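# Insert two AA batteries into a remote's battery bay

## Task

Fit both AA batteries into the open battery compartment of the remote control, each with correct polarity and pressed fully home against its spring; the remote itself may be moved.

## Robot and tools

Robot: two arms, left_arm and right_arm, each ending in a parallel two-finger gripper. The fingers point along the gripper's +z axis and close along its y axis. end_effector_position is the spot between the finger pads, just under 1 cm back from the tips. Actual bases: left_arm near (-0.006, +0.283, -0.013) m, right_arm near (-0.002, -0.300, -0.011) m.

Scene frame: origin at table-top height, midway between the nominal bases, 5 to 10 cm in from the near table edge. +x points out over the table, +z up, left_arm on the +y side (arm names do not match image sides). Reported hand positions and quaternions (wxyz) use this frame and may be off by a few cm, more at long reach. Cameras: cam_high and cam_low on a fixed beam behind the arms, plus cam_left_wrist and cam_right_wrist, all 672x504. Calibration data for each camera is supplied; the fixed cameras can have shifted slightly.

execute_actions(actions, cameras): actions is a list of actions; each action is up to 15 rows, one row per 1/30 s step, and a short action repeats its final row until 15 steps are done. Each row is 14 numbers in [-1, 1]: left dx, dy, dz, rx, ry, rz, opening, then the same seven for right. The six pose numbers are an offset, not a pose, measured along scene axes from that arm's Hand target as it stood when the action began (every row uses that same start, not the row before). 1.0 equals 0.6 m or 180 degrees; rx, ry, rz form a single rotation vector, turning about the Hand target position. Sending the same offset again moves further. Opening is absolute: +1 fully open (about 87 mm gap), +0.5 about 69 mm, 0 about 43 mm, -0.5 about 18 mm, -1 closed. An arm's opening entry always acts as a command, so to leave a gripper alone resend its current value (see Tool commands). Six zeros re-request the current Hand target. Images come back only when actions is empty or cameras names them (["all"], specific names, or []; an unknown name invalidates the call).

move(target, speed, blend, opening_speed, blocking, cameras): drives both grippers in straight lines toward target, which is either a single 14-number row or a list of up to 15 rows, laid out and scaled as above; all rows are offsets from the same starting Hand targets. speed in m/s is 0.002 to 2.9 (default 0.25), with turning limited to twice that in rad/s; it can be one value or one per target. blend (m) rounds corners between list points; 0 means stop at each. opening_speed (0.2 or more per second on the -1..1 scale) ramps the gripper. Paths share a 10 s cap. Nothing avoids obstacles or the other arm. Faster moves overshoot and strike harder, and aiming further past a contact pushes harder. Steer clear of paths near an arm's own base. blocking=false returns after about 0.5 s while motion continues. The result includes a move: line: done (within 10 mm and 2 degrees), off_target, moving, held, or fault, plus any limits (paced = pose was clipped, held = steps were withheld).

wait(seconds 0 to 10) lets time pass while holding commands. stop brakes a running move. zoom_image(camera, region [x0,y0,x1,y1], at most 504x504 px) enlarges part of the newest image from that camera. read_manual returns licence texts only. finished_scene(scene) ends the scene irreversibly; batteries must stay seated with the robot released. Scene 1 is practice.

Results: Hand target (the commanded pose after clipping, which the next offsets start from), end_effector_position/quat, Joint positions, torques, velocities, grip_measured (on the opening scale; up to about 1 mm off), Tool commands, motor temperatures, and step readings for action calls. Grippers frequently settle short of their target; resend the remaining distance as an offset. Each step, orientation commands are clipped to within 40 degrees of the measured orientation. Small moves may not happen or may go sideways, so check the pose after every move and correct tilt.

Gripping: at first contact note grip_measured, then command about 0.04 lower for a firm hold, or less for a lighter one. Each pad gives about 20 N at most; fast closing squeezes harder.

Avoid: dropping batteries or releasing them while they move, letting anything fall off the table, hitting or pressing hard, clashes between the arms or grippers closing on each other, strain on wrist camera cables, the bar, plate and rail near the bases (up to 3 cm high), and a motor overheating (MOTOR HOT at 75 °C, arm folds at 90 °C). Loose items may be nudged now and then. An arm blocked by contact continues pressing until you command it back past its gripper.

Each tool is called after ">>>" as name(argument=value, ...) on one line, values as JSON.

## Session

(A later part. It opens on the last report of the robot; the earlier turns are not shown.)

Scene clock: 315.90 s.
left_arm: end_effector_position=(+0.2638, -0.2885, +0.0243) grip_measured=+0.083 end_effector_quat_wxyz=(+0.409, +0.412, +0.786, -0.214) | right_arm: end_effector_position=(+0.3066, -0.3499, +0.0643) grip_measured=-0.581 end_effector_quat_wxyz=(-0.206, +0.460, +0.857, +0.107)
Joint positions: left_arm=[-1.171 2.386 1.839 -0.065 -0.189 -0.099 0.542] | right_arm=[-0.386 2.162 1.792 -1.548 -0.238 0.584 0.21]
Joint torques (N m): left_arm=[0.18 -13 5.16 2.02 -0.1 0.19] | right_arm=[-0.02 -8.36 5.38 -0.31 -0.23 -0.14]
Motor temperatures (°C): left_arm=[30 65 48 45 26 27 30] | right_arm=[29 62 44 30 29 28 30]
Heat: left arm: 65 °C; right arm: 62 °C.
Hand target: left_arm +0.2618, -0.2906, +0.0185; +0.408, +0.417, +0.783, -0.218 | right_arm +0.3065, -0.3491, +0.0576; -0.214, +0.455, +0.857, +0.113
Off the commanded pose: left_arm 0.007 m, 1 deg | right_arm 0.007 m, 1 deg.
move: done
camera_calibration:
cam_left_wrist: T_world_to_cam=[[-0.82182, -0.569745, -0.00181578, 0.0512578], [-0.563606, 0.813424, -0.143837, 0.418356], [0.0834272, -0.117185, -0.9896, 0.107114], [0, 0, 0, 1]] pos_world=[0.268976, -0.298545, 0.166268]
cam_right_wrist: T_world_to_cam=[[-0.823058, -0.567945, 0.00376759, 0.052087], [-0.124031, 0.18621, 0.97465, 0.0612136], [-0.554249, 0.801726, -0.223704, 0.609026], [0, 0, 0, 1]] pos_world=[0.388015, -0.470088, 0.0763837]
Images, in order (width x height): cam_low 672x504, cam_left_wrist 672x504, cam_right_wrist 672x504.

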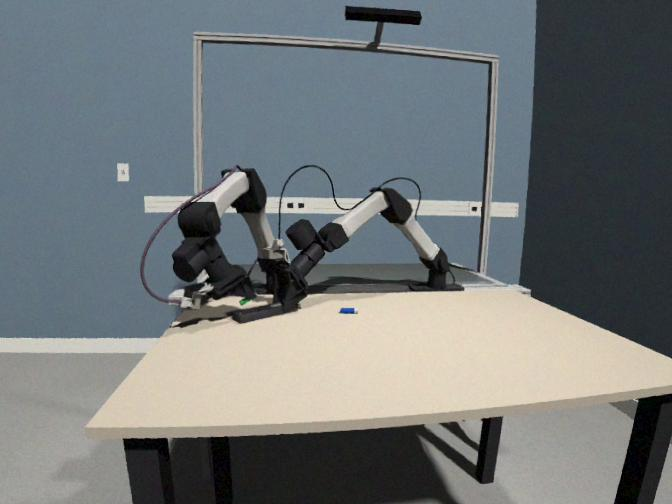

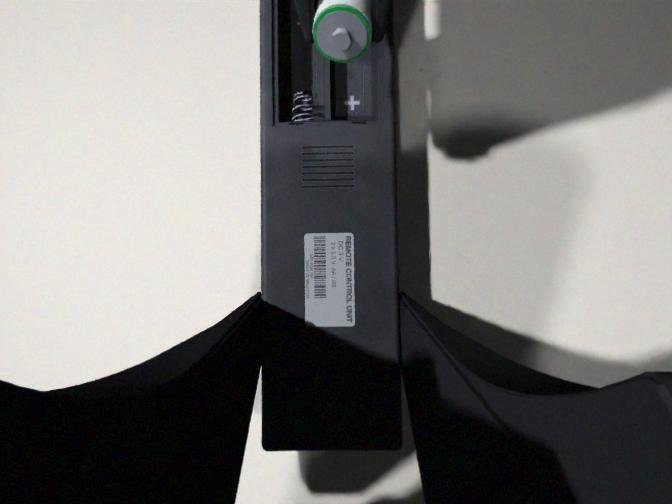

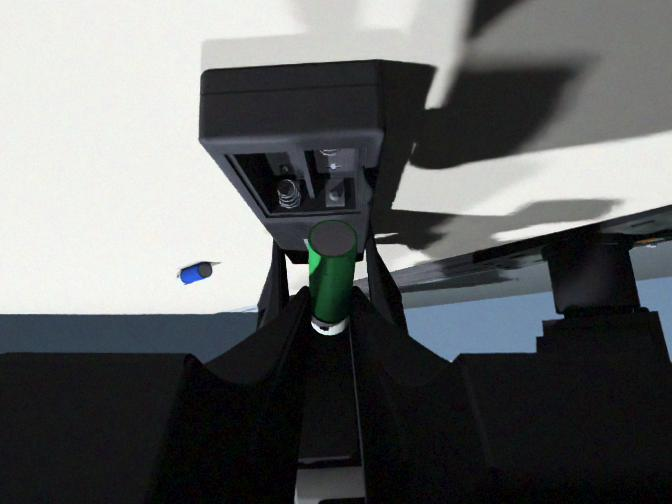

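>>> move(target=[0,0,0,0,0,0,0,-0.003,0.004,-0.04,0,0,0,-0.7], speed=0.06, cameras=["cam_left_wrist","cam_right_wrist","cam_low"])

>>> zoom_image(camera="cam_right_wrist", region=[230, 50, 480, 350])

>>> zoom_image(camera="cam_low", region=[200, 270, 320, 340])

>>> zoom_image(camera="cam_left_wrist", region=[230, 0, 430, 150])

Scene clock: 340.57 s.
left_arm: end_effector_position=(+0.2638, -0.2885, +0.0243) grip_measured=+0.083 end_effector_quat_wxyz=(+0.409, +0.412, +0.786, -0.214) | right_arm: end_effector_position=(+0.3055, -0.3486, +0.0421) grip_measured=-0.581 end_effector_quat_wxyz=(-0.204, +0.460, +0.857, +0.108)
Joint positions: left_arm=[-1.171 2.386 1.839 -0.065 -0.189 -0.099 0.542] | right_arm=[-0.386 2.171 1.719 -1.461 -0.239 0.584 0.21]
Joint torques (N m): left_arm=[0.21 -13 5.16 2.02 -0.1 0.2] | right_arm=[-0.05 -8.08 4.82 -0.34 -0.16 -0.07]
Motor temperatures (°C): left_arm=[30 66 47 45 26 27 30] | right_arm=[29 59 44 30 29 28 30]
Heat: left arm: 66 °C; right arm: 59 °C.
Hand target: left_arm +0.2618, -0.2906, +0.0185; +0.408, +0.417, +0.783, -0.218 | right_arm +0.3048, -0.3467, +0.0337; -0.214, +0.455, +0.857, +0.113
Off the commanded pose: left_arm 0.007 m, 1 deg | right_arm 0.009 m, 1 deg.
move: done
camera_calibration:
cam_left_wrist: T_world_to_cam=[[-0.82182, -0.569745, -0.00181578, 0.0512578], [-0.563606, 0.813424, -0.143837, 0.418356], [0.0834272, -0.117185, -0.9896, 0.107114], [0, 0, 0, 1]] pos_world=[0.268976, -0.298545, 0.166268]
cam_right_wrist: T_world_to_cam=[[-0.823228, -0.567711, -0.000297553, 0.0523436], [-0.129345, 0.18705, 0.973798, 0.0843934], [-0.55278, 0.801696, -0.227416, 0.602248], [0, 0, 0, 1]] pos_world=[0.386917, -0.468889, 0.054794]
Images, in order (width x height): cam_low 672x504, cam_left_wrist 672x504, cam_right_wrist 672x504.

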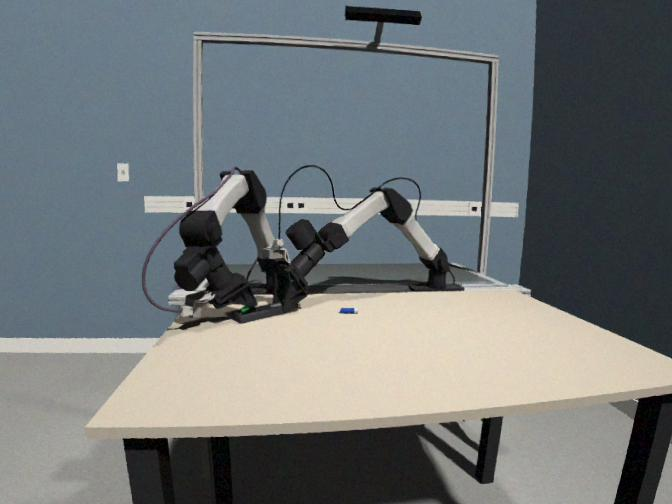

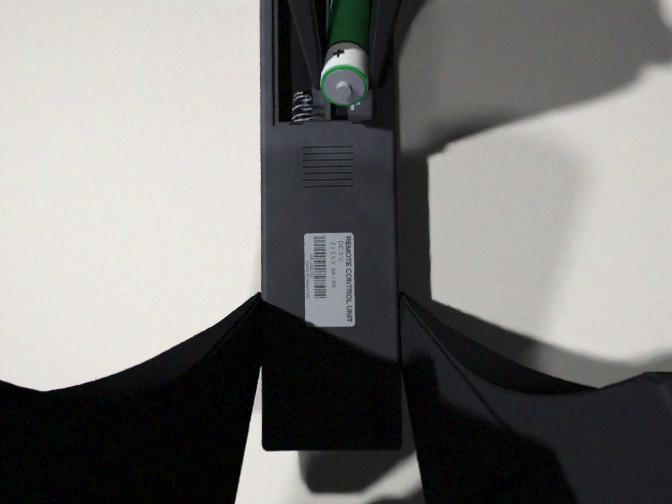

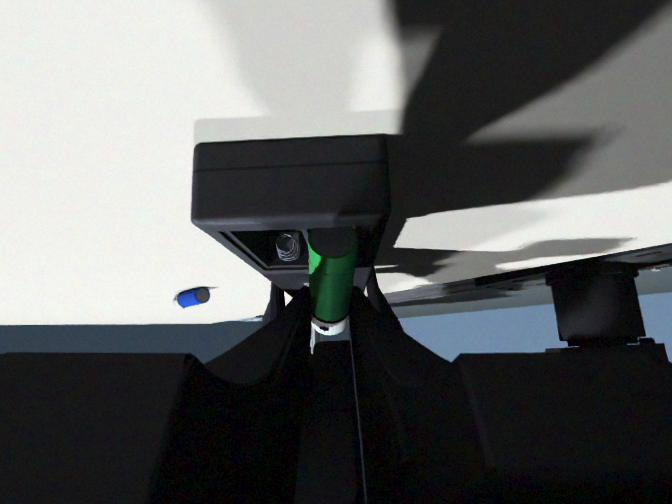

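Scaled by 1.680 from the camera's 672x504 image, which has a finer 960x720 frame.

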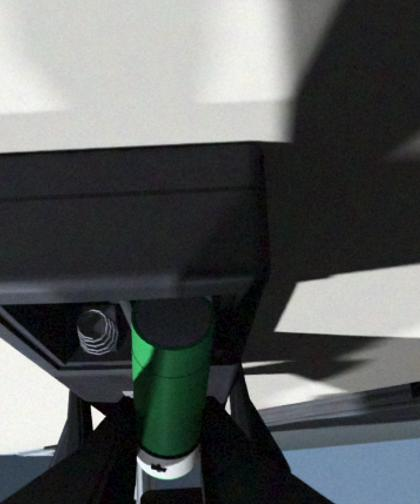

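Scaled by 4.200 from the camera's 672x504 image, which has a finer 960x720 frame.

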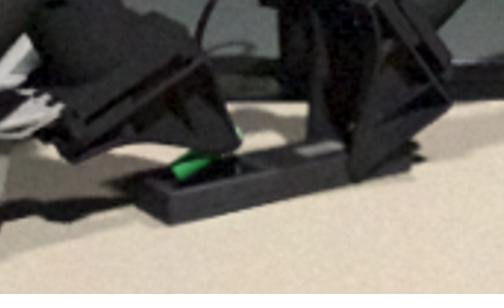

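Scaled by 2.520 from the camera's 672x504 image, which has a finer 960x720 frame.

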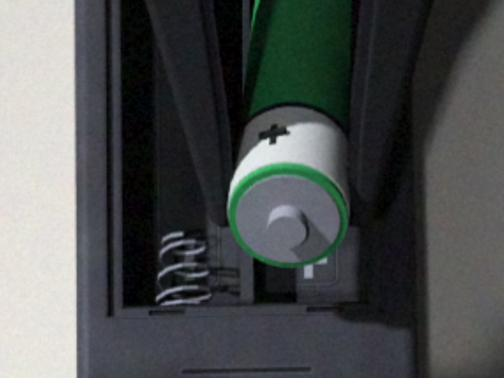

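>>> move(target=[0,0,0,0,0,0,0,-0.004,-0.003,-0.013,0,0,0.033,-0.7], speed=0.06, cameras=["cam_left_wrist","cam_right_wrist","cam_low"])

>>> zoom_image(camera="cam_right_wrist", region=[230, 100, 480, 350])

>>> zoom_image(camera="cam_left_wrist", region=[230, 0, 430, 150])

Scene clock: 357.23 s.
left_arm: end_effector_position=(+0.2638, -0.2885, +0.0243) grip_measured=+0.083 end_effector_quat_wxyz=(+0.409, +0.412, +0.786, -0.214) | right_arm: end_effector_position=(+0.3013, -0.3486, +0.0335) grip_measured=-0.581 end_effector_quat_wxyz=(-0.213, +0.423, +0.874, +0.108)
Joint positions: left_arm=[-1.171 2.386 1.839 -0.065 -0.189 -0.099 0.542] | right_arm=[-0.376 2.2 1.72 -1.461 -0.228 0.509 0.21]
Joint torques (N m): left_arm=[0.21 -12.98 5.15 2.02 -0.1 0.2] | right_arm=[0.83 -7.66 6.71 -0.45 -0.01 -0.17]
Motor temperatures (°C): left_arm=[30 67 47 45 26 27 30] | right_arm=[29 55 43 30 29 28 30]
Heat: left arm: 67 °C; right arm: 55 °C.
Hand target: left_arm +0.2618, -0.2906, +0.0185; +0.408, +0.417, +0.783, -0.218 | right_arm +0.3024, -0.3486, +0.0259; -0.219, +0.410, +0.879, +0.102
Off the commanded pose: left_arm 0.007 m, 1 deg | right_arm 0.008 m, 2 deg.
move: done
camera_calibration:
cam_left_wrist: T_world_to_cam=[[-0.82182, -0.569745, -0.00181578, 0.0512578], [-0.563606, 0.813424, -0.143837, 0.418356], [0.0834272, -0.117185, -0.9896, 0.107114], [0, 0, 0, 1]] pos_world=[0.268976, -0.298545, 0.166268]
cam_right_wrist: T_world_to_cam=[[-0.774564, -0.632387, -0.0117057, 0.0120396], [-0.142398, 0.156321, 0.977388, 0.0853745], [-0.616258, 0.758716, -0.211131, 0.601538], [0, 0, 0, 1]] pos_world=[0.392185, -0.462129, 0.0437002]
Images, in order (width x height): cam_low 672x504, cam_left_wrist 672x504, cam_right_wrist 672x504.

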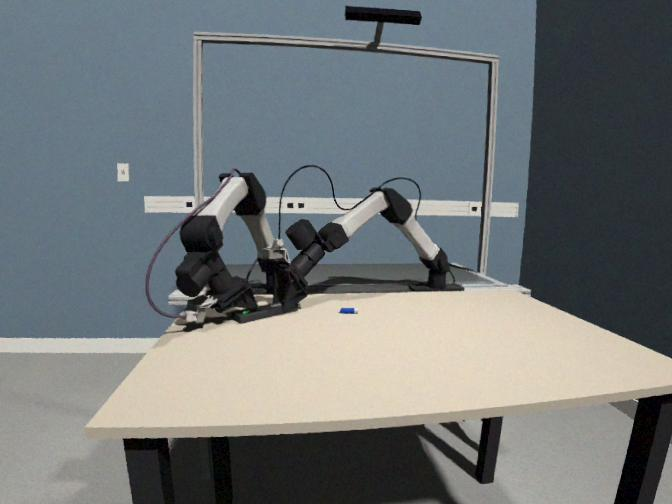

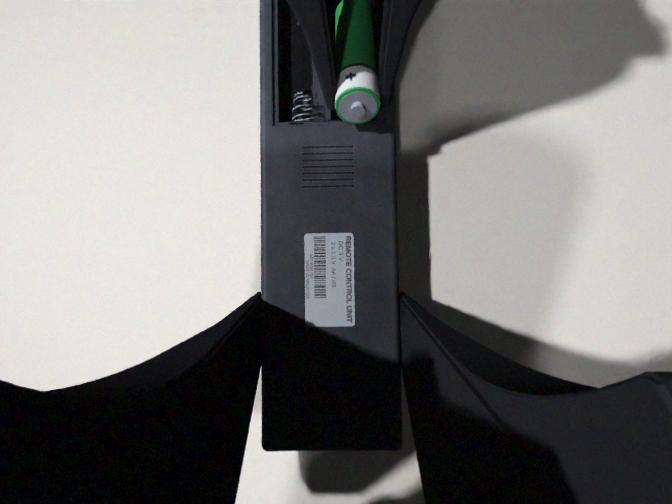

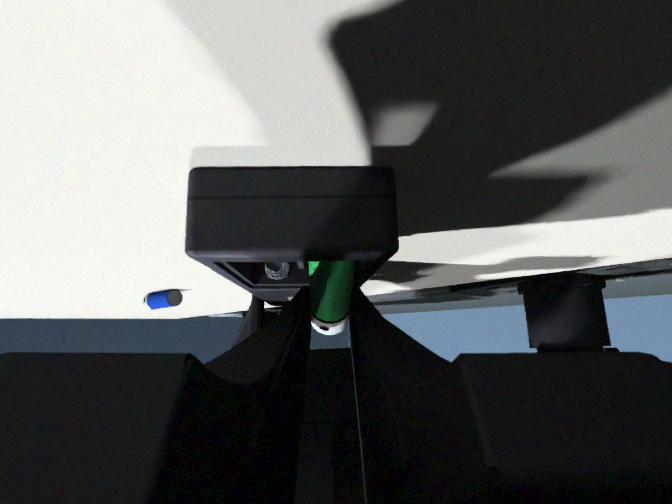

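Scaled by 2.016 from the camera's 672x504 image, which has a finer 960x720 frame.

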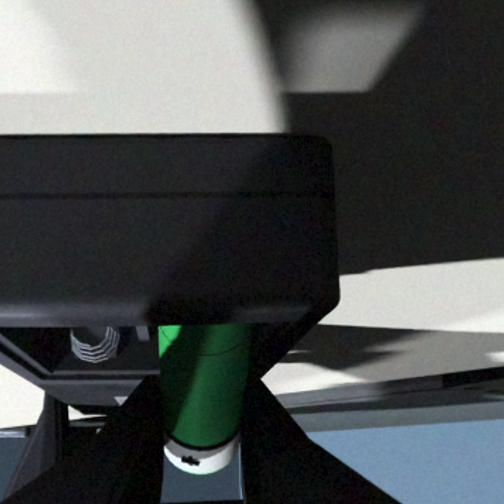

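Scaled by 2.520 from the camera's 672x504 image, which has a finer 960x720 frame.

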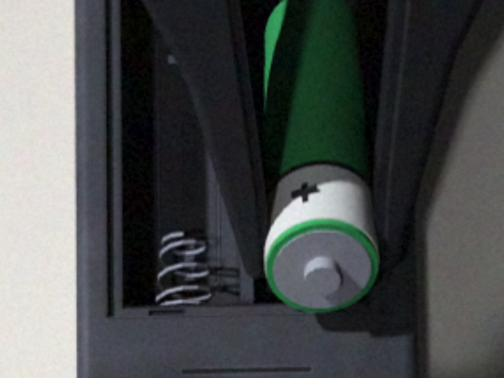

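>>> move(target=[0,0,0,0,0,0,0,0.01,-0.0135,-0.003,0,0,0,-0.75], speed=0.05, cameras=["cam_left_wrist","cam_right_wrist","cam_low"])

>>> zoom_image(camera="cam_left_wrist", region=[230, 0, 430, 150])

>>> zoom_image(camera="cam_low", region=[200, 270, 320, 340])

Scene clock: 366.07 s.
left_arm: end_effector_position=(+0.2641, -0.2890, +0.0245) grip_measured=+0.083 end_effector_quat_wxyz=(+0.410, +0.412, +0.785, -0.215) | right_arm: end_effector_position=(+0.3034, -0.3503, +0.0341) grip_measured=-0.581 end_effector_quat_wxyz=(-0.225, +0.417, +0.874, +0.107)
Joint positions: left_arm=[-1.171 2.387 1.839 -0.061 -0.189 -0.099 0.542] | right_arm=[-0.376 2.236 1.77 -1.501 -0.226 0.495 0.21]
Joint torques (N m): left_arm=[0.23 -13.11 5.16 1.99 -0.1 0.19] | right_arm=[-0.35 -7.84 7.19 -0.33 0 -0.25]
Motor temperatures (°C): left_arm=[29 67 47 45 26 27 30] | right_arm=[29 54 44 30 29 28 30]
Heat: left arm: 67 °C; right arm: 54 °C.
Hand target: left_arm +0.2618, -0.2907, +0.0186; +0.408, +0.417, +0.783, -0.218 | right_arm +0.3084, -0.3567, +0.0240; -0.220, +0.410, +0.879, +0.102
Off the commanded pose: left_arm 0.007 m, 1 deg | right_arm 0.013 m, 1 deg.
move: off_target (right_arm)
camera_calibration:
cam_left_wrist: T_world_to_cam=[[-0.821829, -0.569734, -0.00120603, 0.0511293], [-0.563416, 0.813026, -0.146804, 0.418934], [0.0846199, -0.119969, -0.989165, 0.106058], [0, 0, 0, 1]] pos_world=[0.269079, -0.298751, 0.166472]
cam_right_wrist: T_world_to_cam=[[-0.765704, -0.643184, -0.00338997, 0.00587697], [-0.124829, 0.143433, 0.981756, 0.0753766], [-0.630964, 0.752157, -0.190116, 0.605681], [0, 0, 0, 1]] pos_world=[0.396072, -0.462599, 0.0411679]
Images, in order (width x height): cam_low 672x504, cam_left_wrist 672x504, cam_right_wrist 672x504.

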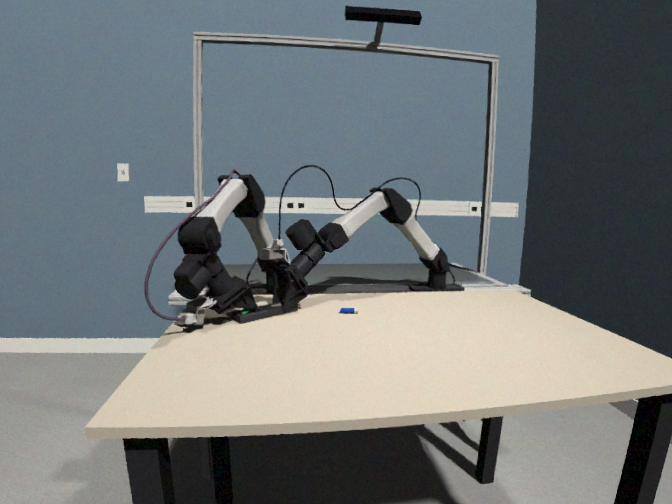

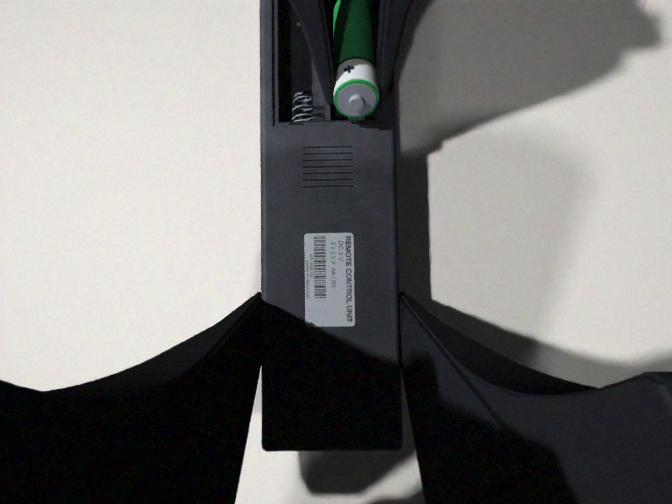

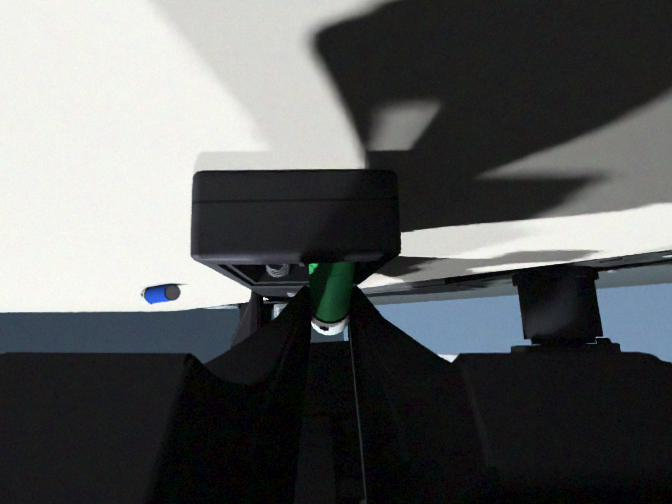

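Scaled by 2.520 from the camera's 672x504 image, which has a finer 960x720 frame.

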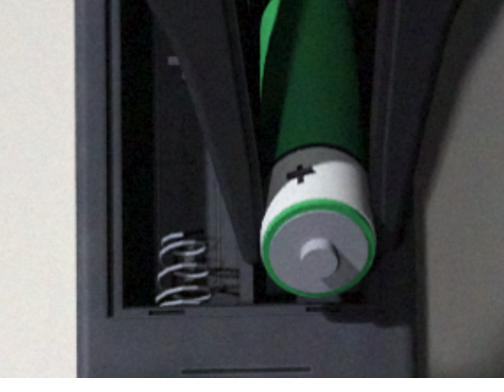

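Scaled by 4.200 from the camera's 672x504 image, which has a finer 960x720 frame.

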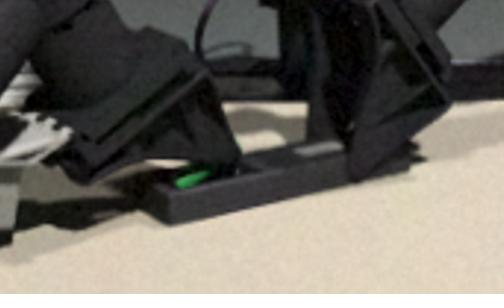

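>>> move(target=[0,0,0,0,0,0,0,0.009,-0.012,0.014,0,0,0,-0.75], speed=0.05, cameras=["cam_left_wrist","cam_right_wrist"])

>>> zoom_image(camera="cam_left_wrist", region=[230, 0, 430, 150])

Scene clock: 375.60 s.
left_arm: end_effector_position=(+0.2650, -0.2900, +0.0246) grip_measured=+0.083 end_effector_quat_wxyz=(+0.412, +0.411, +0.784, -0.216) | right_arm: end_effector_position=(+0.3090, -0.3556, +0.0416) grip_measured=-0.581 end_effector_quat_wxyz=(-0.226, +0.415, +0.874, +0.108)
Joint positions: left_arm=[-1.17 2.389 1.839 -0.052 -0.189 -0.099 0.542] | right_arm=[-0.383 2.261 1.842 -1.552 -0.224 0.485 0.21]
Joint torques (N m): left_arm=[0.14 -13.34 5.18 1.9 -0.1 0.2] | right_arm=[-0.75 -8.29 7.41 -0.36 0.11 -0.19]
Motor temperatures (°C): left_arm=[29 65 47 45 26 27 30] | right_arm=[29 56 45 29 29 28 30]
Heat: left arm: 65 °C; right arm: 56 °C.
Hand target: left_arm +0.2617, -0.2907, +0.0187; +0.408, +0.417, +0.783, -0.218 | right_arm +0.3137, -0.3639, +0.0324; -0.220, +0.410, +0.879, +0.102
Off the commanded pose: left_arm 0.007 m, 1 deg | right_arm 0.013 m, 1 deg.
move: off_target (right_arm)
camera_calibration:
cam_left_wrist: T_world_to_cam=[[-0.821252, -0.570565, 0.000108265, 0.0509414], [-0.563886, 0.811609, -0.152724, 0.420086], [0.0870509, -0.125486, -0.988269, 0.103746], [0, 0, 0, 1]] pos_world=[0.269685, -0.298861, 0.166681]
cam_right_wrist: T_world_to_cam=[[-0.764133, -0.645046, -0.00391132, 0.00566361], [-0.123648, 0.140519, 0.982327, 0.0680089], [-0.633097, 0.751112, -0.187133, 0.614808], [0, 0, 0, 1]] pos_world=[0.40197, -0.467693, 0.0482663]
Images, in order (width x height): cam_left_wrist 672x504, cam_right_wrist 672x504.

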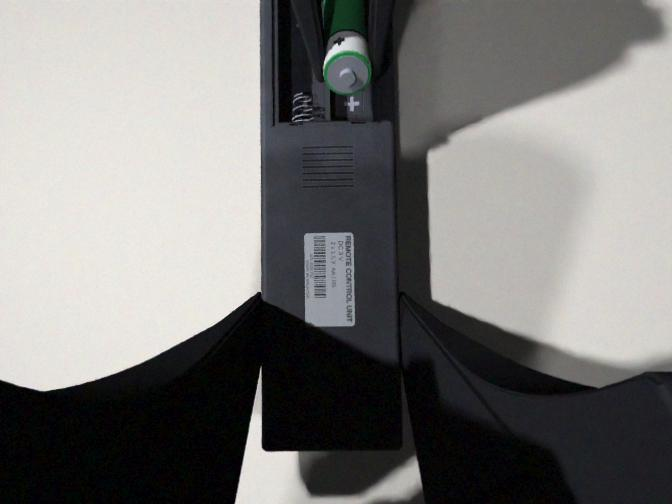

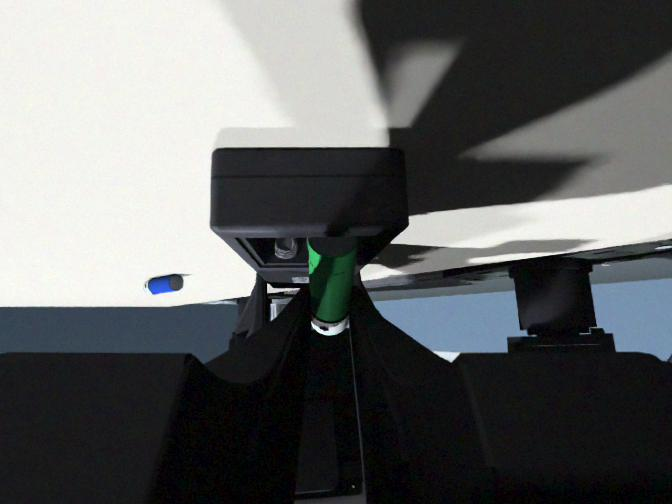

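Scaled by 2.520 from the camera's 672x504 image, which has a finer 960x720 frame.

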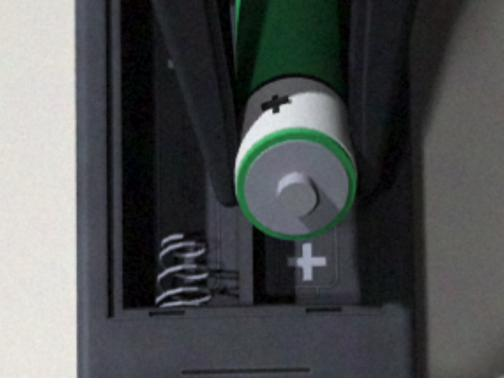

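>>> move(target=[0,0,0,0,0,0,0,0,0,-0.017,-0.079,-0.061,0,-0.75], speed=0.05, cameras=["cam_left_wrist","cam_right_wrist"])

>>> zoom_image(camera="cam_left_wrist", region=[230, 0, 430, 150])

>>> zoom_image(camera="cam_right_wrist", region=[180, 50, 430, 350])

Scene clock: 391.33 s.
left_arm: end_effector_position=(+0.2649, -0.2901, +0.0246) grip_measured=+0.083 end_effector_quat_wxyz=(+0.412, +0.411, +0.784, -0.216) | right_arm: end_effector_position=(+0.3028, -0.3537, +0.0312) grip_measured=-0.581 end_effector_quat_wxyz=(-0.124, +0.422, +0.897, +0.052)
Joint positions: left_arm=[-1.17 2.389 1.839 -0.052 -0.188 -0.099 0.542] | right_arm=[-0.33 2.049 1.572 -1.287 -0.107 0.566 0.21]
Joint torques (N m): left_arm=[0.13 -13.34 5.16 1.9 -0.1 0.2] | right_arm=[0.64 -10.54 3.97 0.87 0.51 0.09]
Motor temperatures (°C): left_arm=[29 64 46 45 26 27 30] | right_arm=[29 55 45 29 29 28 30]
Heat: left arm: 64 °C; right arm: 55 °C.
Hand target: left_arm +0.2617, -0.2907, +0.0187; +0.408, +0.417, +0.783, -0.218 | right_arm +0.3138, -0.3639, +0.0222; -0.082, +0.423, +0.902, +0.031
Off the commanded pose: left_arm 0.007 m, 1 deg | right_arm 0.017 m, 5 deg.
move: off_target (right_arm)
camera_calibration:
cam_left_wrist: T_world_to_cam=[[-0.821642, -0.570004, 0.000573241, 0.0509956], [-0.563399, 0.811968, -0.152607, 0.420067], [0.0865212, -0.125711, -0.988287, 0.10382], [0, 0, 0, 1]] pos_world=[0.269583, -0.298962, 0.16668]
cam_right_wrist: T_world_to_cam=[[-0.757824, -0.652332, 0.0128479, -0.00293613], [-0.259883, 0.319855, 0.911128, 0.184014], [-0.598468, 0.687136, -0.411924, 0.581323], [0, 0, 0, 1]] pos_world=[0.3935, -0.460221, 0.0718382]
Images, in order (width x height): cam_left_wrist 672x504, cam_right_wrist 672x504.

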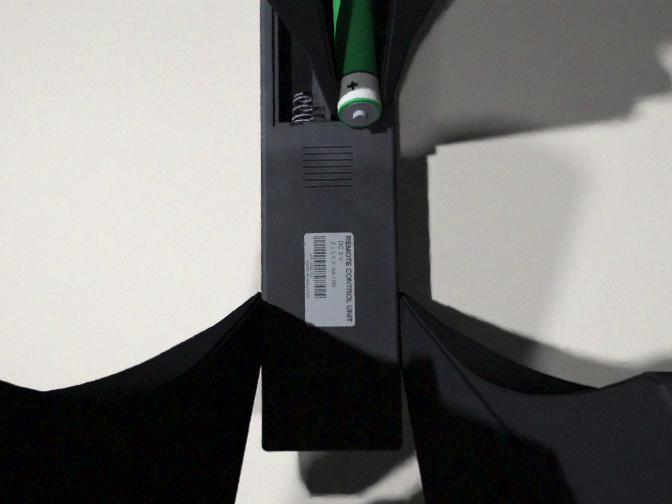

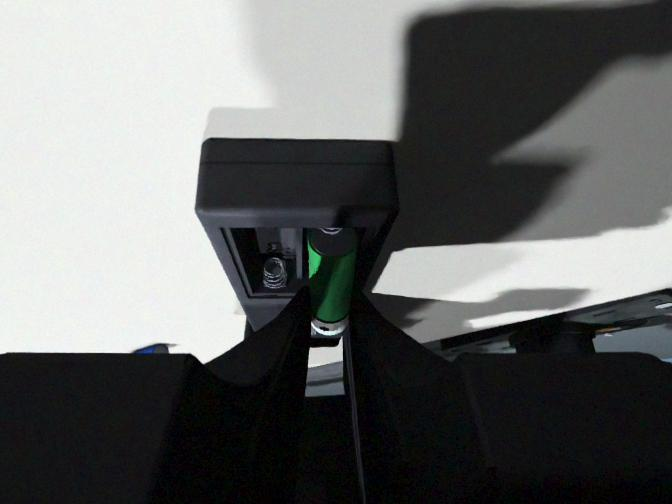

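Scaled by 2.520 from the camera's 672x504 image, which has a finer 960x720 frame.

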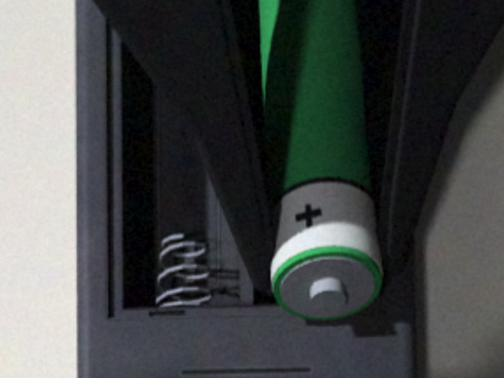

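Scaled by 1.680 from the camera's 672x504 image, which has a finer 960x720 frame.

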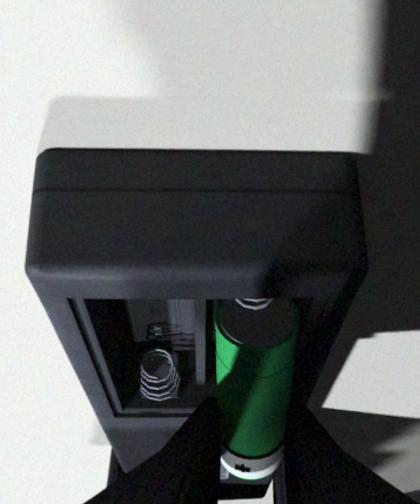

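>>> move(target=[0,0,0,0,0,0,0,0.0122,-0.016,0.002,0,0,0,-0.8], speed=0.05, cameras=["cam_left_wrist","cam_right_wrist"])

>>> zoom_image(camera="cam_left_wrist", region=[230, 0, 430, 150])

>>> zoom_image(camera="cam_right_wrist", region=[180, 50, 430, 350])

Scene clock: 399.67 s.
left_arm: end_effector_position=(+0.2649, -0.2902, +0.0247) grip_measured=+0.083 end_effector_quat_wxyz=(+0.412, +0.411, +0.784, -0.217) | right_arm: end_effector_position=(+0.3047, -0.3562, +0.0321) grip_measured=-0.581 end_effector_quat_wxyz=(-0.120, +0.422, +0.897, +0.048)
Joint positions: left_arm=[-1.17 2.389 1.839 -0.052 -0.188 -0.099 0.542] | right_arm=[-0.331 2.049 1.581 -1.287 -0.098 0.566 0.21]
Joint torques (N m): left_arm=[0.13 -13.33 5.16 1.89 -0.11 0.2] | right_arm=[-1.05 -7.99 7.8 0.64 0.41 -0.11]
Motor temperatures (°C): left_arm=[29 64 46 45 26 27 30] | right_arm=[29 56 44 29 29 28 30]
Heat: left arm: 64 °C; right arm: 56 °C.
Hand target: left_arm +0.2617, -0.2907, +0.0186; +0.408, +0.417, +0.783, -0.218 | right_arm +0.3212, -0.3736, +0.0234; -0.082, +0.423, +0.902, +0.031
Off the commanded pose: left_arm 0.007 m, 1 deg | right_arm 0.025 m, 5 deg.
move: off_target (right_arm)
camera_calibration:
cam_left_wrist: T_world_to_cam=[[-0.821617, -0.570039, 0.000730452, 0.0510343], [-0.563388, 0.811836, -0.15335, 0.420222], [0.0868225, -0.126407, -0.988172, 0.103603], [0, 0, 0, 1]] pos_world=[0.269684, -0.298963, 0.166781]
cam_right_wrist: T_world_to_cam=[[-0.757197, -0.652996, 0.0157644, -0.00368124], [-0.265443, 0.329674, 0.90601, 0.189865], [-0.596818, 0.681844, -0.422962, 0.582571], [0, 0, 0, 1]] pos_world=[0.3953, -0.46222, 0.0744438]
Images, in order (width x height): cam_left_wrist 672x504, cam_right_wrist 672x504.

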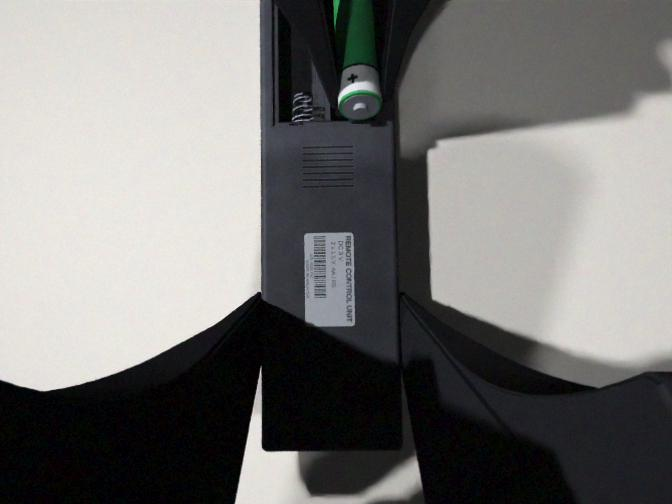

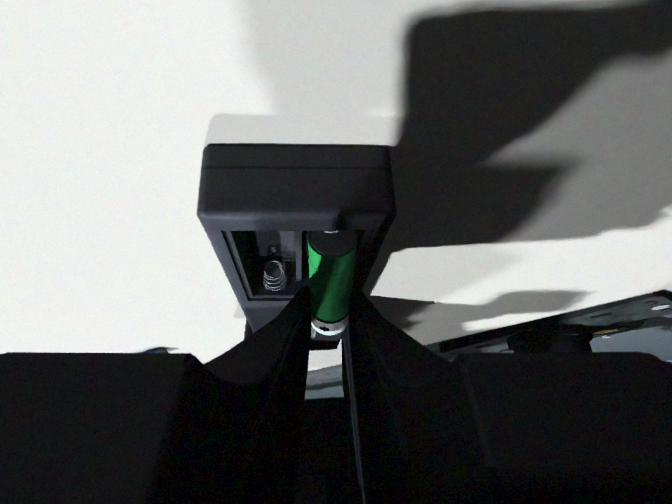

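Scaled by 2.520 from the camera's 672x504 image, which has a finer 960x720 frame.

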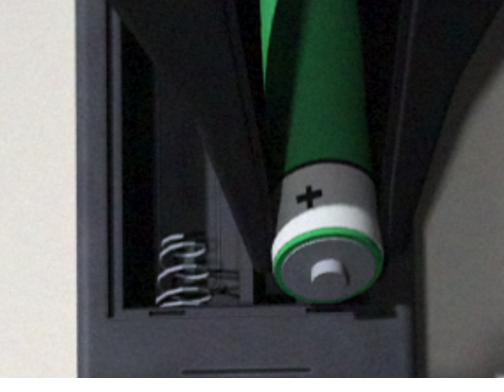

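Scaled by 1.680 from the camera's 672x504 image, which has a finer 960x720 frame.

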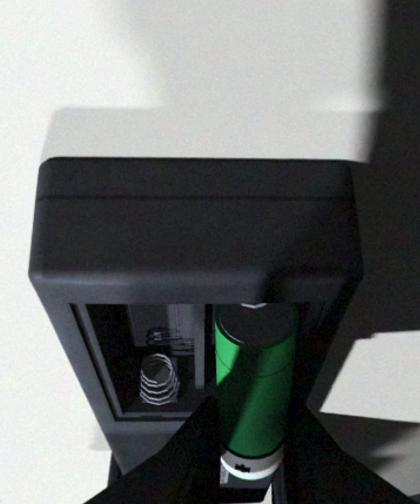

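>>> move(target=[[0,0,0,0,0,0,0,0.0092,-0.0118,0,0,0,0,-0.85],[0,0,0,0,0,0,0,0.0092,-0.0118,-0.012,-0.03,-0.024,0,-0.85]], speed=0.05, cameras=["cam_left_wrist","cam_right_wrist"])

>>> zoom_image(camera="cam_left_wrist", region=[230, 0, 430, 150])

>>> zoom_image(camera="cam_right_wrist", region=[180, 50, 430, 350])

Scene clock: 409.00 s.
left_arm: end_effector_position=(+0.2656, -0.2933, +0.0249) grip_measured=+0.083 end_effector_quat_wxyz=(+0.416, +0.411, +0.780, -0.221) | right_arm: end_effector_position=(+0.3057, -0.3610, +0.0309) grip_measured=-0.581 end_effector_quat_wxyz=(-0.094, +0.421, +0.901, +0.034)
Joint positions: left_arm=[-1.17 2.394 1.839 -0.032 -0.184 -0.095 0.542] | right_arm=[-0.326 2.013 1.543 -1.237 -0.064 0.571 0.21]
Joint torques (N m): left_arm=[0.13 -13.89 5.19 1.7 -0.15 0.15] | right_arm=[0.23 -9.69 4.45 1.57 0.83 0.09]
Motor temperatures (°C): left_arm=[29 64 46 44 26 27 30] | right_arm=[29 56 45 29 29 28 30]
Heat: left arm: 64 °C; right arm: 56 °C.
Hand target: left_arm +0.2617, -0.2907, +0.0187; +0.408, +0.417, +0.783, -0.218 | right_arm +0.3266, -0.3806, +0.0162; -0.028, +0.425, +0.905, +0.004
Off the commanded pose: left_arm 0.008 m, 1 deg | right_arm 0.032 m, 8 deg.
move: off_target (right_arm)
camera_calibration:
cam_left_wrist: T_world_to_cam=[[-0.824598, -0.565713, 0.00282666, 0.051786], [-0.558203, 0.812819, -0.166541, 0.422288], [0.0919169, -0.138907, -0.98603, 0.0982922], [0, 0, 0, 1]] pos_world=[0.26939, -0.300294, 0.167101]
cam_right_wrist: T_world_to_cam=[[-0.754202, -0.656343, 0.0198404, -0.0082236], [-0.298506, 0.369612, 0.879933, 0.218177], [-0.584871, 0.657725, -0.474684, 0.575131], [0, 0, 0, 1]] pos_world=[0.395302, -0.464316, 0.0811877]
Images, in order (width x height): cam_left_wrist 672x504, cam_right_wrist 672x504.

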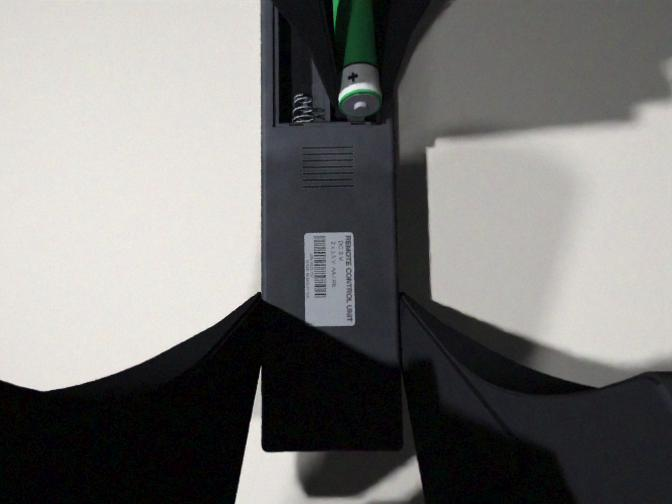

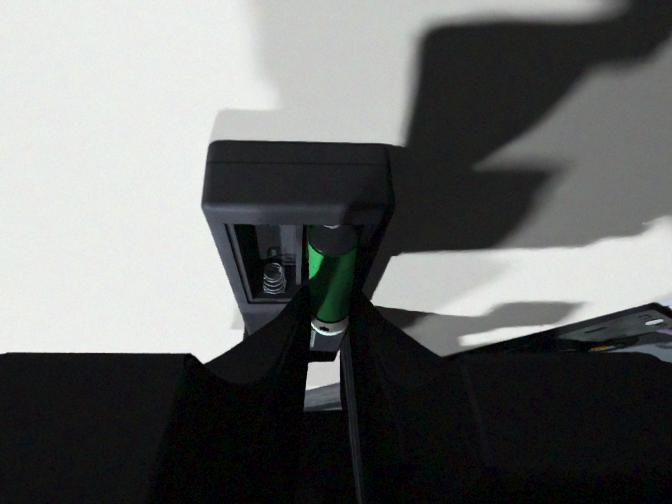

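Scaled by 2.520 from the camera's 672x504 image, which has a finer 960x720 frame.

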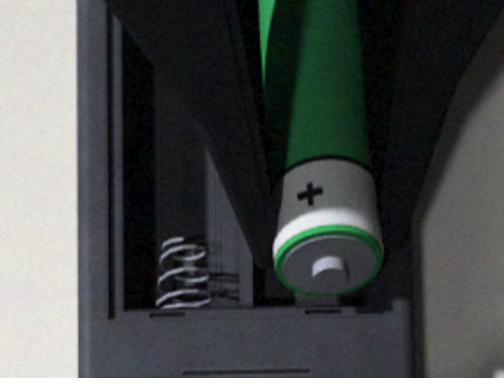

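Scaled by 1.680 from the camera's 672x504 image, which has a finer 960x720 frame.

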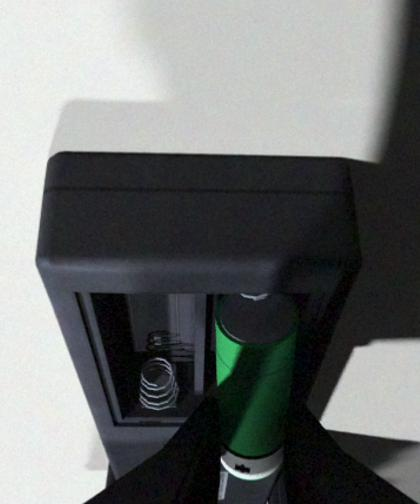

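>>> move(target=[0,0,0,0,0,0,0,-0.041,0.041,0.008,0,0,0,-0.7], speed=0.05)

>>> move(target=[0,0,0,0,0,0,0,0,0,0,0,0,0,-0.4], opening_speed=0.2, cameras=["cam_left_wrist","cam_right_wrist"])

>>> zoom_image(camera="cam_left_wrist", region=[230, 0, 430, 150])

>>> zoom_image(camera="cam_right_wrist", region=[180, 100, 430, 400])

Scene clock: 450.13 s.
left_arm: end_effector_position=(+0.2654, -0.2930, +0.0246) grip_measured=+0.083 end_effector_quat_wxyz=(+0.416, +0.412, +0.781, -0.221) | right_arm: end_effector_position=(+0.3030, -0.3553, +0.0319) grip_measured=-0.581 end_effector_quat_wxyz=(-0.033, +0.423, +0.905, +0.020)
Joint positions: left_arm=[-1.17 2.394 1.839 -0.034 -0.183 -0.094 0.542] | right_arm=[-0.29 1.883 1.396 -1.102 -0.02 0.611 0.21]
Joint torques (N m): left_arm=[0.14 -13.89 5.16 1.72 -0.16 0.14] | right_arm=[1.35 -7.9 2.95 0.92 0.33 0.09]
Motor temperatures (°C): left_arm=[29 65 46 43 26 27 30] | right_arm=[29 61 42 31 30 28 30]
Heat: left arm: 65 °C; right arm: 61 °C.
Hand target: left_arm +0.2617, -0.2907, +0.0187; +0.408, +0.417, +0.783, -0.218 | right_arm +0.3020, -0.3560, +0.0210; -0.028, +0.425, +0.905, +0.005
Off the commanded pose: left_arm 0.007 m, 1 deg | right_arm 0.011 m, 2 deg.
move: off_target (right_arm)

Scene clock: 451.83 s.
left_arm: end_effector_position=(+0.2654, -0.2930, +0.0246) grip_measured=+0.083 end_effector_quat_wxyz=(+0.416, +0.412, +0.781, -0.221) | right_arm: end_effector_position=(+0.3056, -0.3538, +0.0318) grip_measured=-0.400 end_effector_quat_wxyz=(-0.028, +0.423, +0.905, +0.020)
Joint positions: left_arm=[-1.17 2.394 1.839 -0.034 -0.183 -0.094 0.542] | right_arm=[-0.283 1.882 1.396 -1.093 -0.018 0.618 0.3]
Joint torques (N m): left_arm=[0.14 -13.9 5.19 1.72 -0.15 0.15] | right_arm=[0.69 -7.54 3.08 0.75 0.32 0.04]
Motor temperatures (°C): left_arm=[29 65 46 43 26 27 30] | right_arm=[29 61 42 31 29 28 30]
Heat: left arm: 65 °C; right arm: 61 °C.
Hand target: left_arm +0.2617, -0.2907, +0.0187; +0.408, +0.417, +0.783, -0.218 | right_arm +0.3021, -0.3559, +0.0211; -0.028, +0.425, +0.905, +0.004
Off the commanded pose: left_arm 0.007 m, 1 deg | right_arm 0.012 m, 2 deg.
move: off_target (right_arm)
camera_calibration:
cam_left_wrist: T_world_to_cam=[[-0.825227, -0.564797, 0.00226821, 0.0522418], [-0.557395, 0.813751, -0.164683, 0.421914], [0.0911668, -0.137165, -0.986344, 0.0986822], [0, 0, 0, 1]] pos_world=[0.269287, -0.300291, 0.166698]
cam_right_wrist: T_world_to_cam=[[-0.756352, -0.654118, -0.00779664, -0.00130313], [-0.388504, 0.439572, 0.80984, 0.269189], [-0.526304, 0.615553, -0.586599, 0.541533], [0, 0, 0, 1]] pos_world=[0.388606, -0.452523, 0.0996533]
Images, in order (width x height): cam_left_wrist 672x504, cam_right_wrist 672x504.

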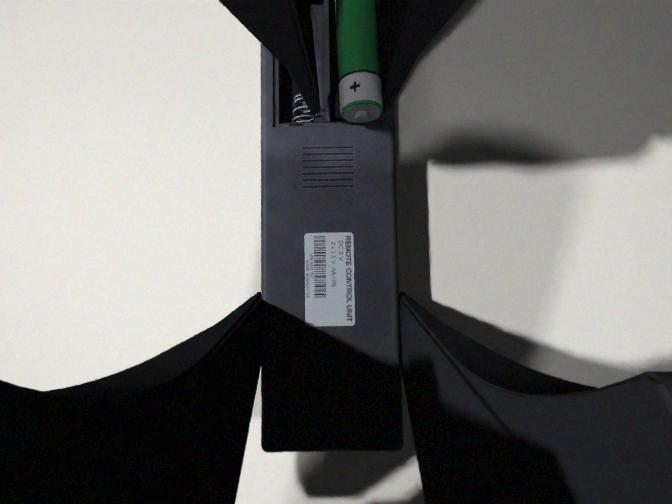

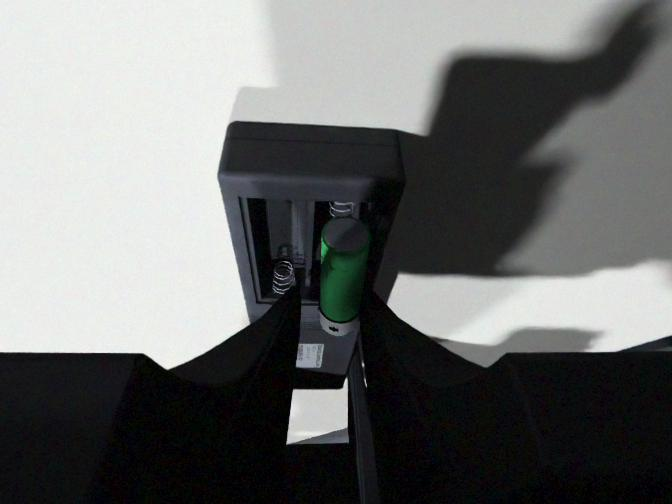

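Scaled by 2.520 from the camera's 672x504 image, which has a finer 960x720 frame.

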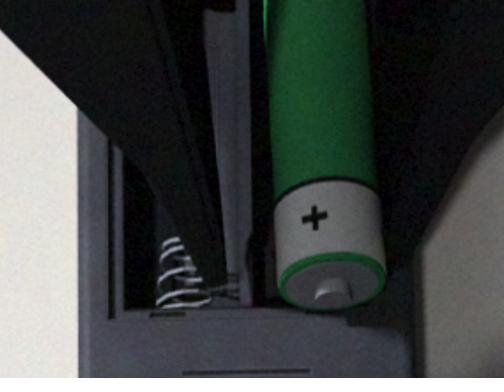

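Scaled by 1.680 from the camera's 672x504 image, which has a finer 960x720 frame.

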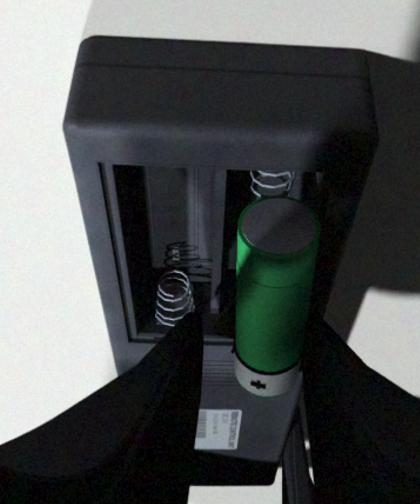

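>>> move(target=[0,0,0,0,0,0,0,-0.0055,-0.006,0.01,0,0,0,-0.4], speed=0.05)

>>> move(target=[0,0,0,0,0,0,0,0,0,0,0,0,0,-0.75], opening_speed=0.3, cameras=["cam_left_wrist","cam_right_wrist"])

>>> zoom_image(camera="cam_right_wrist", region=[180, 100, 430, 400])

Scene clock: 469.30 s.
left_arm: end_effector_position=(+0.2654, -0.2930, +0.0246) grip_measured=+0.083 end_effector_quat_wxyz=(+0.416, +0.412, +0.781, -0.221) | right_arm: end_effector_position=(+0.3057, -0.3539, +0.0322) grip_measured=-0.400 end_effector_quat_wxyz=(-0.028, +0.423, +0.905, +0.020)
Joint positions: left_arm=[-1.17 2.394 1.839 -0.034 -0.183 -0.094 0.542] | right_arm=[-0.283 1.88 1.396 -1.093 -0.018 0.618 0.3]
Joint torques (N m): left_arm=[0.14 -13.89 5.22 1.72 -0.16 0.14] | right_arm=[-0.23 -8.72 3.34 0.6 0.37 -0.1]
Motor temperatures (°C): left_arm=[29 65 46 42 26 27 30] | right_arm=[29 60 42 30 29 28 30]
Heat: left arm: 65 °C; right arm: 60 °C.
Hand target: left_arm +0.2617, -0.2907, +0.0187; +0.408, +0.417, +0.783, -0.218 | right_arm +0.2988, -0.3595, +0.0271; -0.028, +0.425, +0.905, +0.004
Off the commanded pose: left_arm 0.007 m, 1 deg | right_arm 0.010 m, 2 deg.
move: done

Scene clock: 470.67 s.
left_arm: end_effector_position=(+0.2654, -0.2930, +0.0246) grip_measured=+0.083 end_effector_quat_wxyz=(+0.416, +0.412, +0.781, -0.221) | right_arm: end_effector_position=(+0.3034, -0.3554, +0.0321) grip_measured=-0.580 end_effector_quat_wxyz=(-0.030, +0.425, +0.905, +0.017)
Joint positions: left_arm=[-1.17 2.394 1.839 -0.034 -0.183 -0.094 0.542] | right_arm=[-0.286 1.878 1.393 -1.097 -0.012 0.618 0.21]
Joint torques (N m): left_arm=[0.14 -13.89 5.19 1.72 -0.15 0.14] | right_arm=[-0.12 -8.57 3.64 0.61 0.35 -0.03]
Motor temperatures (°C): left_arm=[29 66 46 42 26 27 30] | right_arm=[29 60 42 30 29 28 30]
Heat: left arm: 66 °C; right arm: 60 °C.
Hand target: left_arm +0.2617, -0.2907, +0.0187; +0.408, +0.417, +0.783, -0.218 | right_arm +0.2987, -0.3595, +0.0270; -0.028, +0.425, +0.905, +0.005
Off the commanded pose: left_arm 0.007 m, 1 deg | right_arm 0.008 m, 1 deg.
move: done
camera_calibration:
cam_left_wrist: T_world_to_cam=[[-0.825227, -0.564797, 0.00226821, 0.0522418], [-0.557395, 0.813751, -0.164683, 0.421914], [0.0911668, -0.137165, -0.986344, 0.0986822], [0, 0, 0, 1]] pos_world=[0.269287, -0.300291, 0.166698]
cam_right_wrist: T_world_to_cam=[[-0.758124, -0.65211, -0.00049307, -0.00294072], [-0.383004, 0.444656, 0.809684, 0.268874], [-0.527784, 0.61403, -0.586865, 0.541429], [0, 0, 0, 1]] pos_world=[0.386508, -0.453928, 0.100041]
Images, in order (width x height): cam_left_wrist 672x504, cam_right_wrist 672x504.

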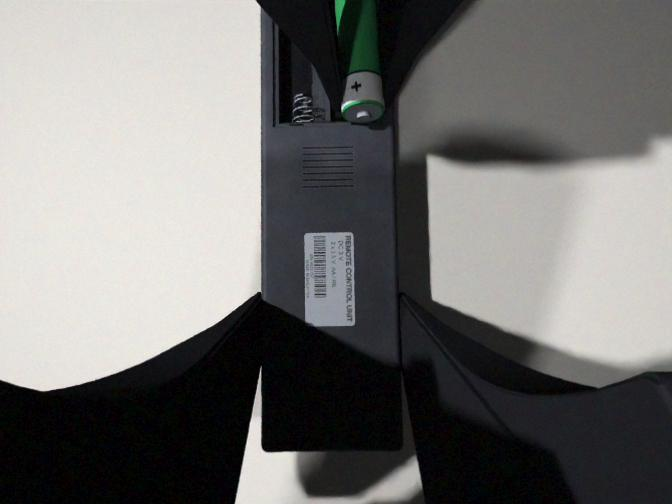

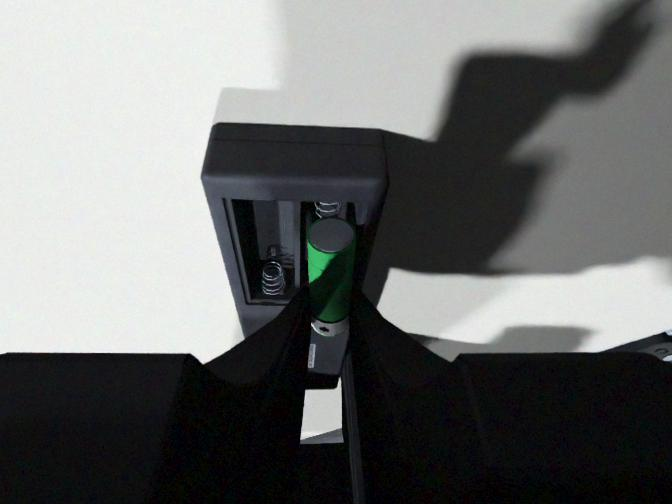

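Scaled by 1.680 from the camera's 672x504 image, which has a finer 960x720 frame.

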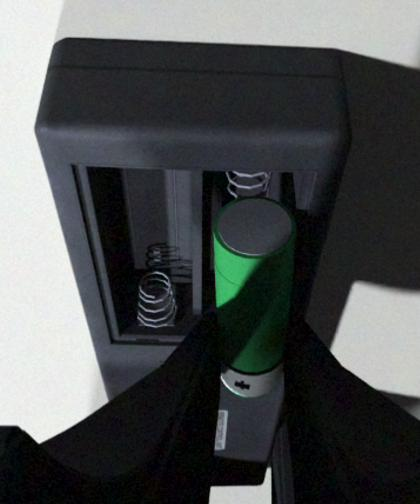

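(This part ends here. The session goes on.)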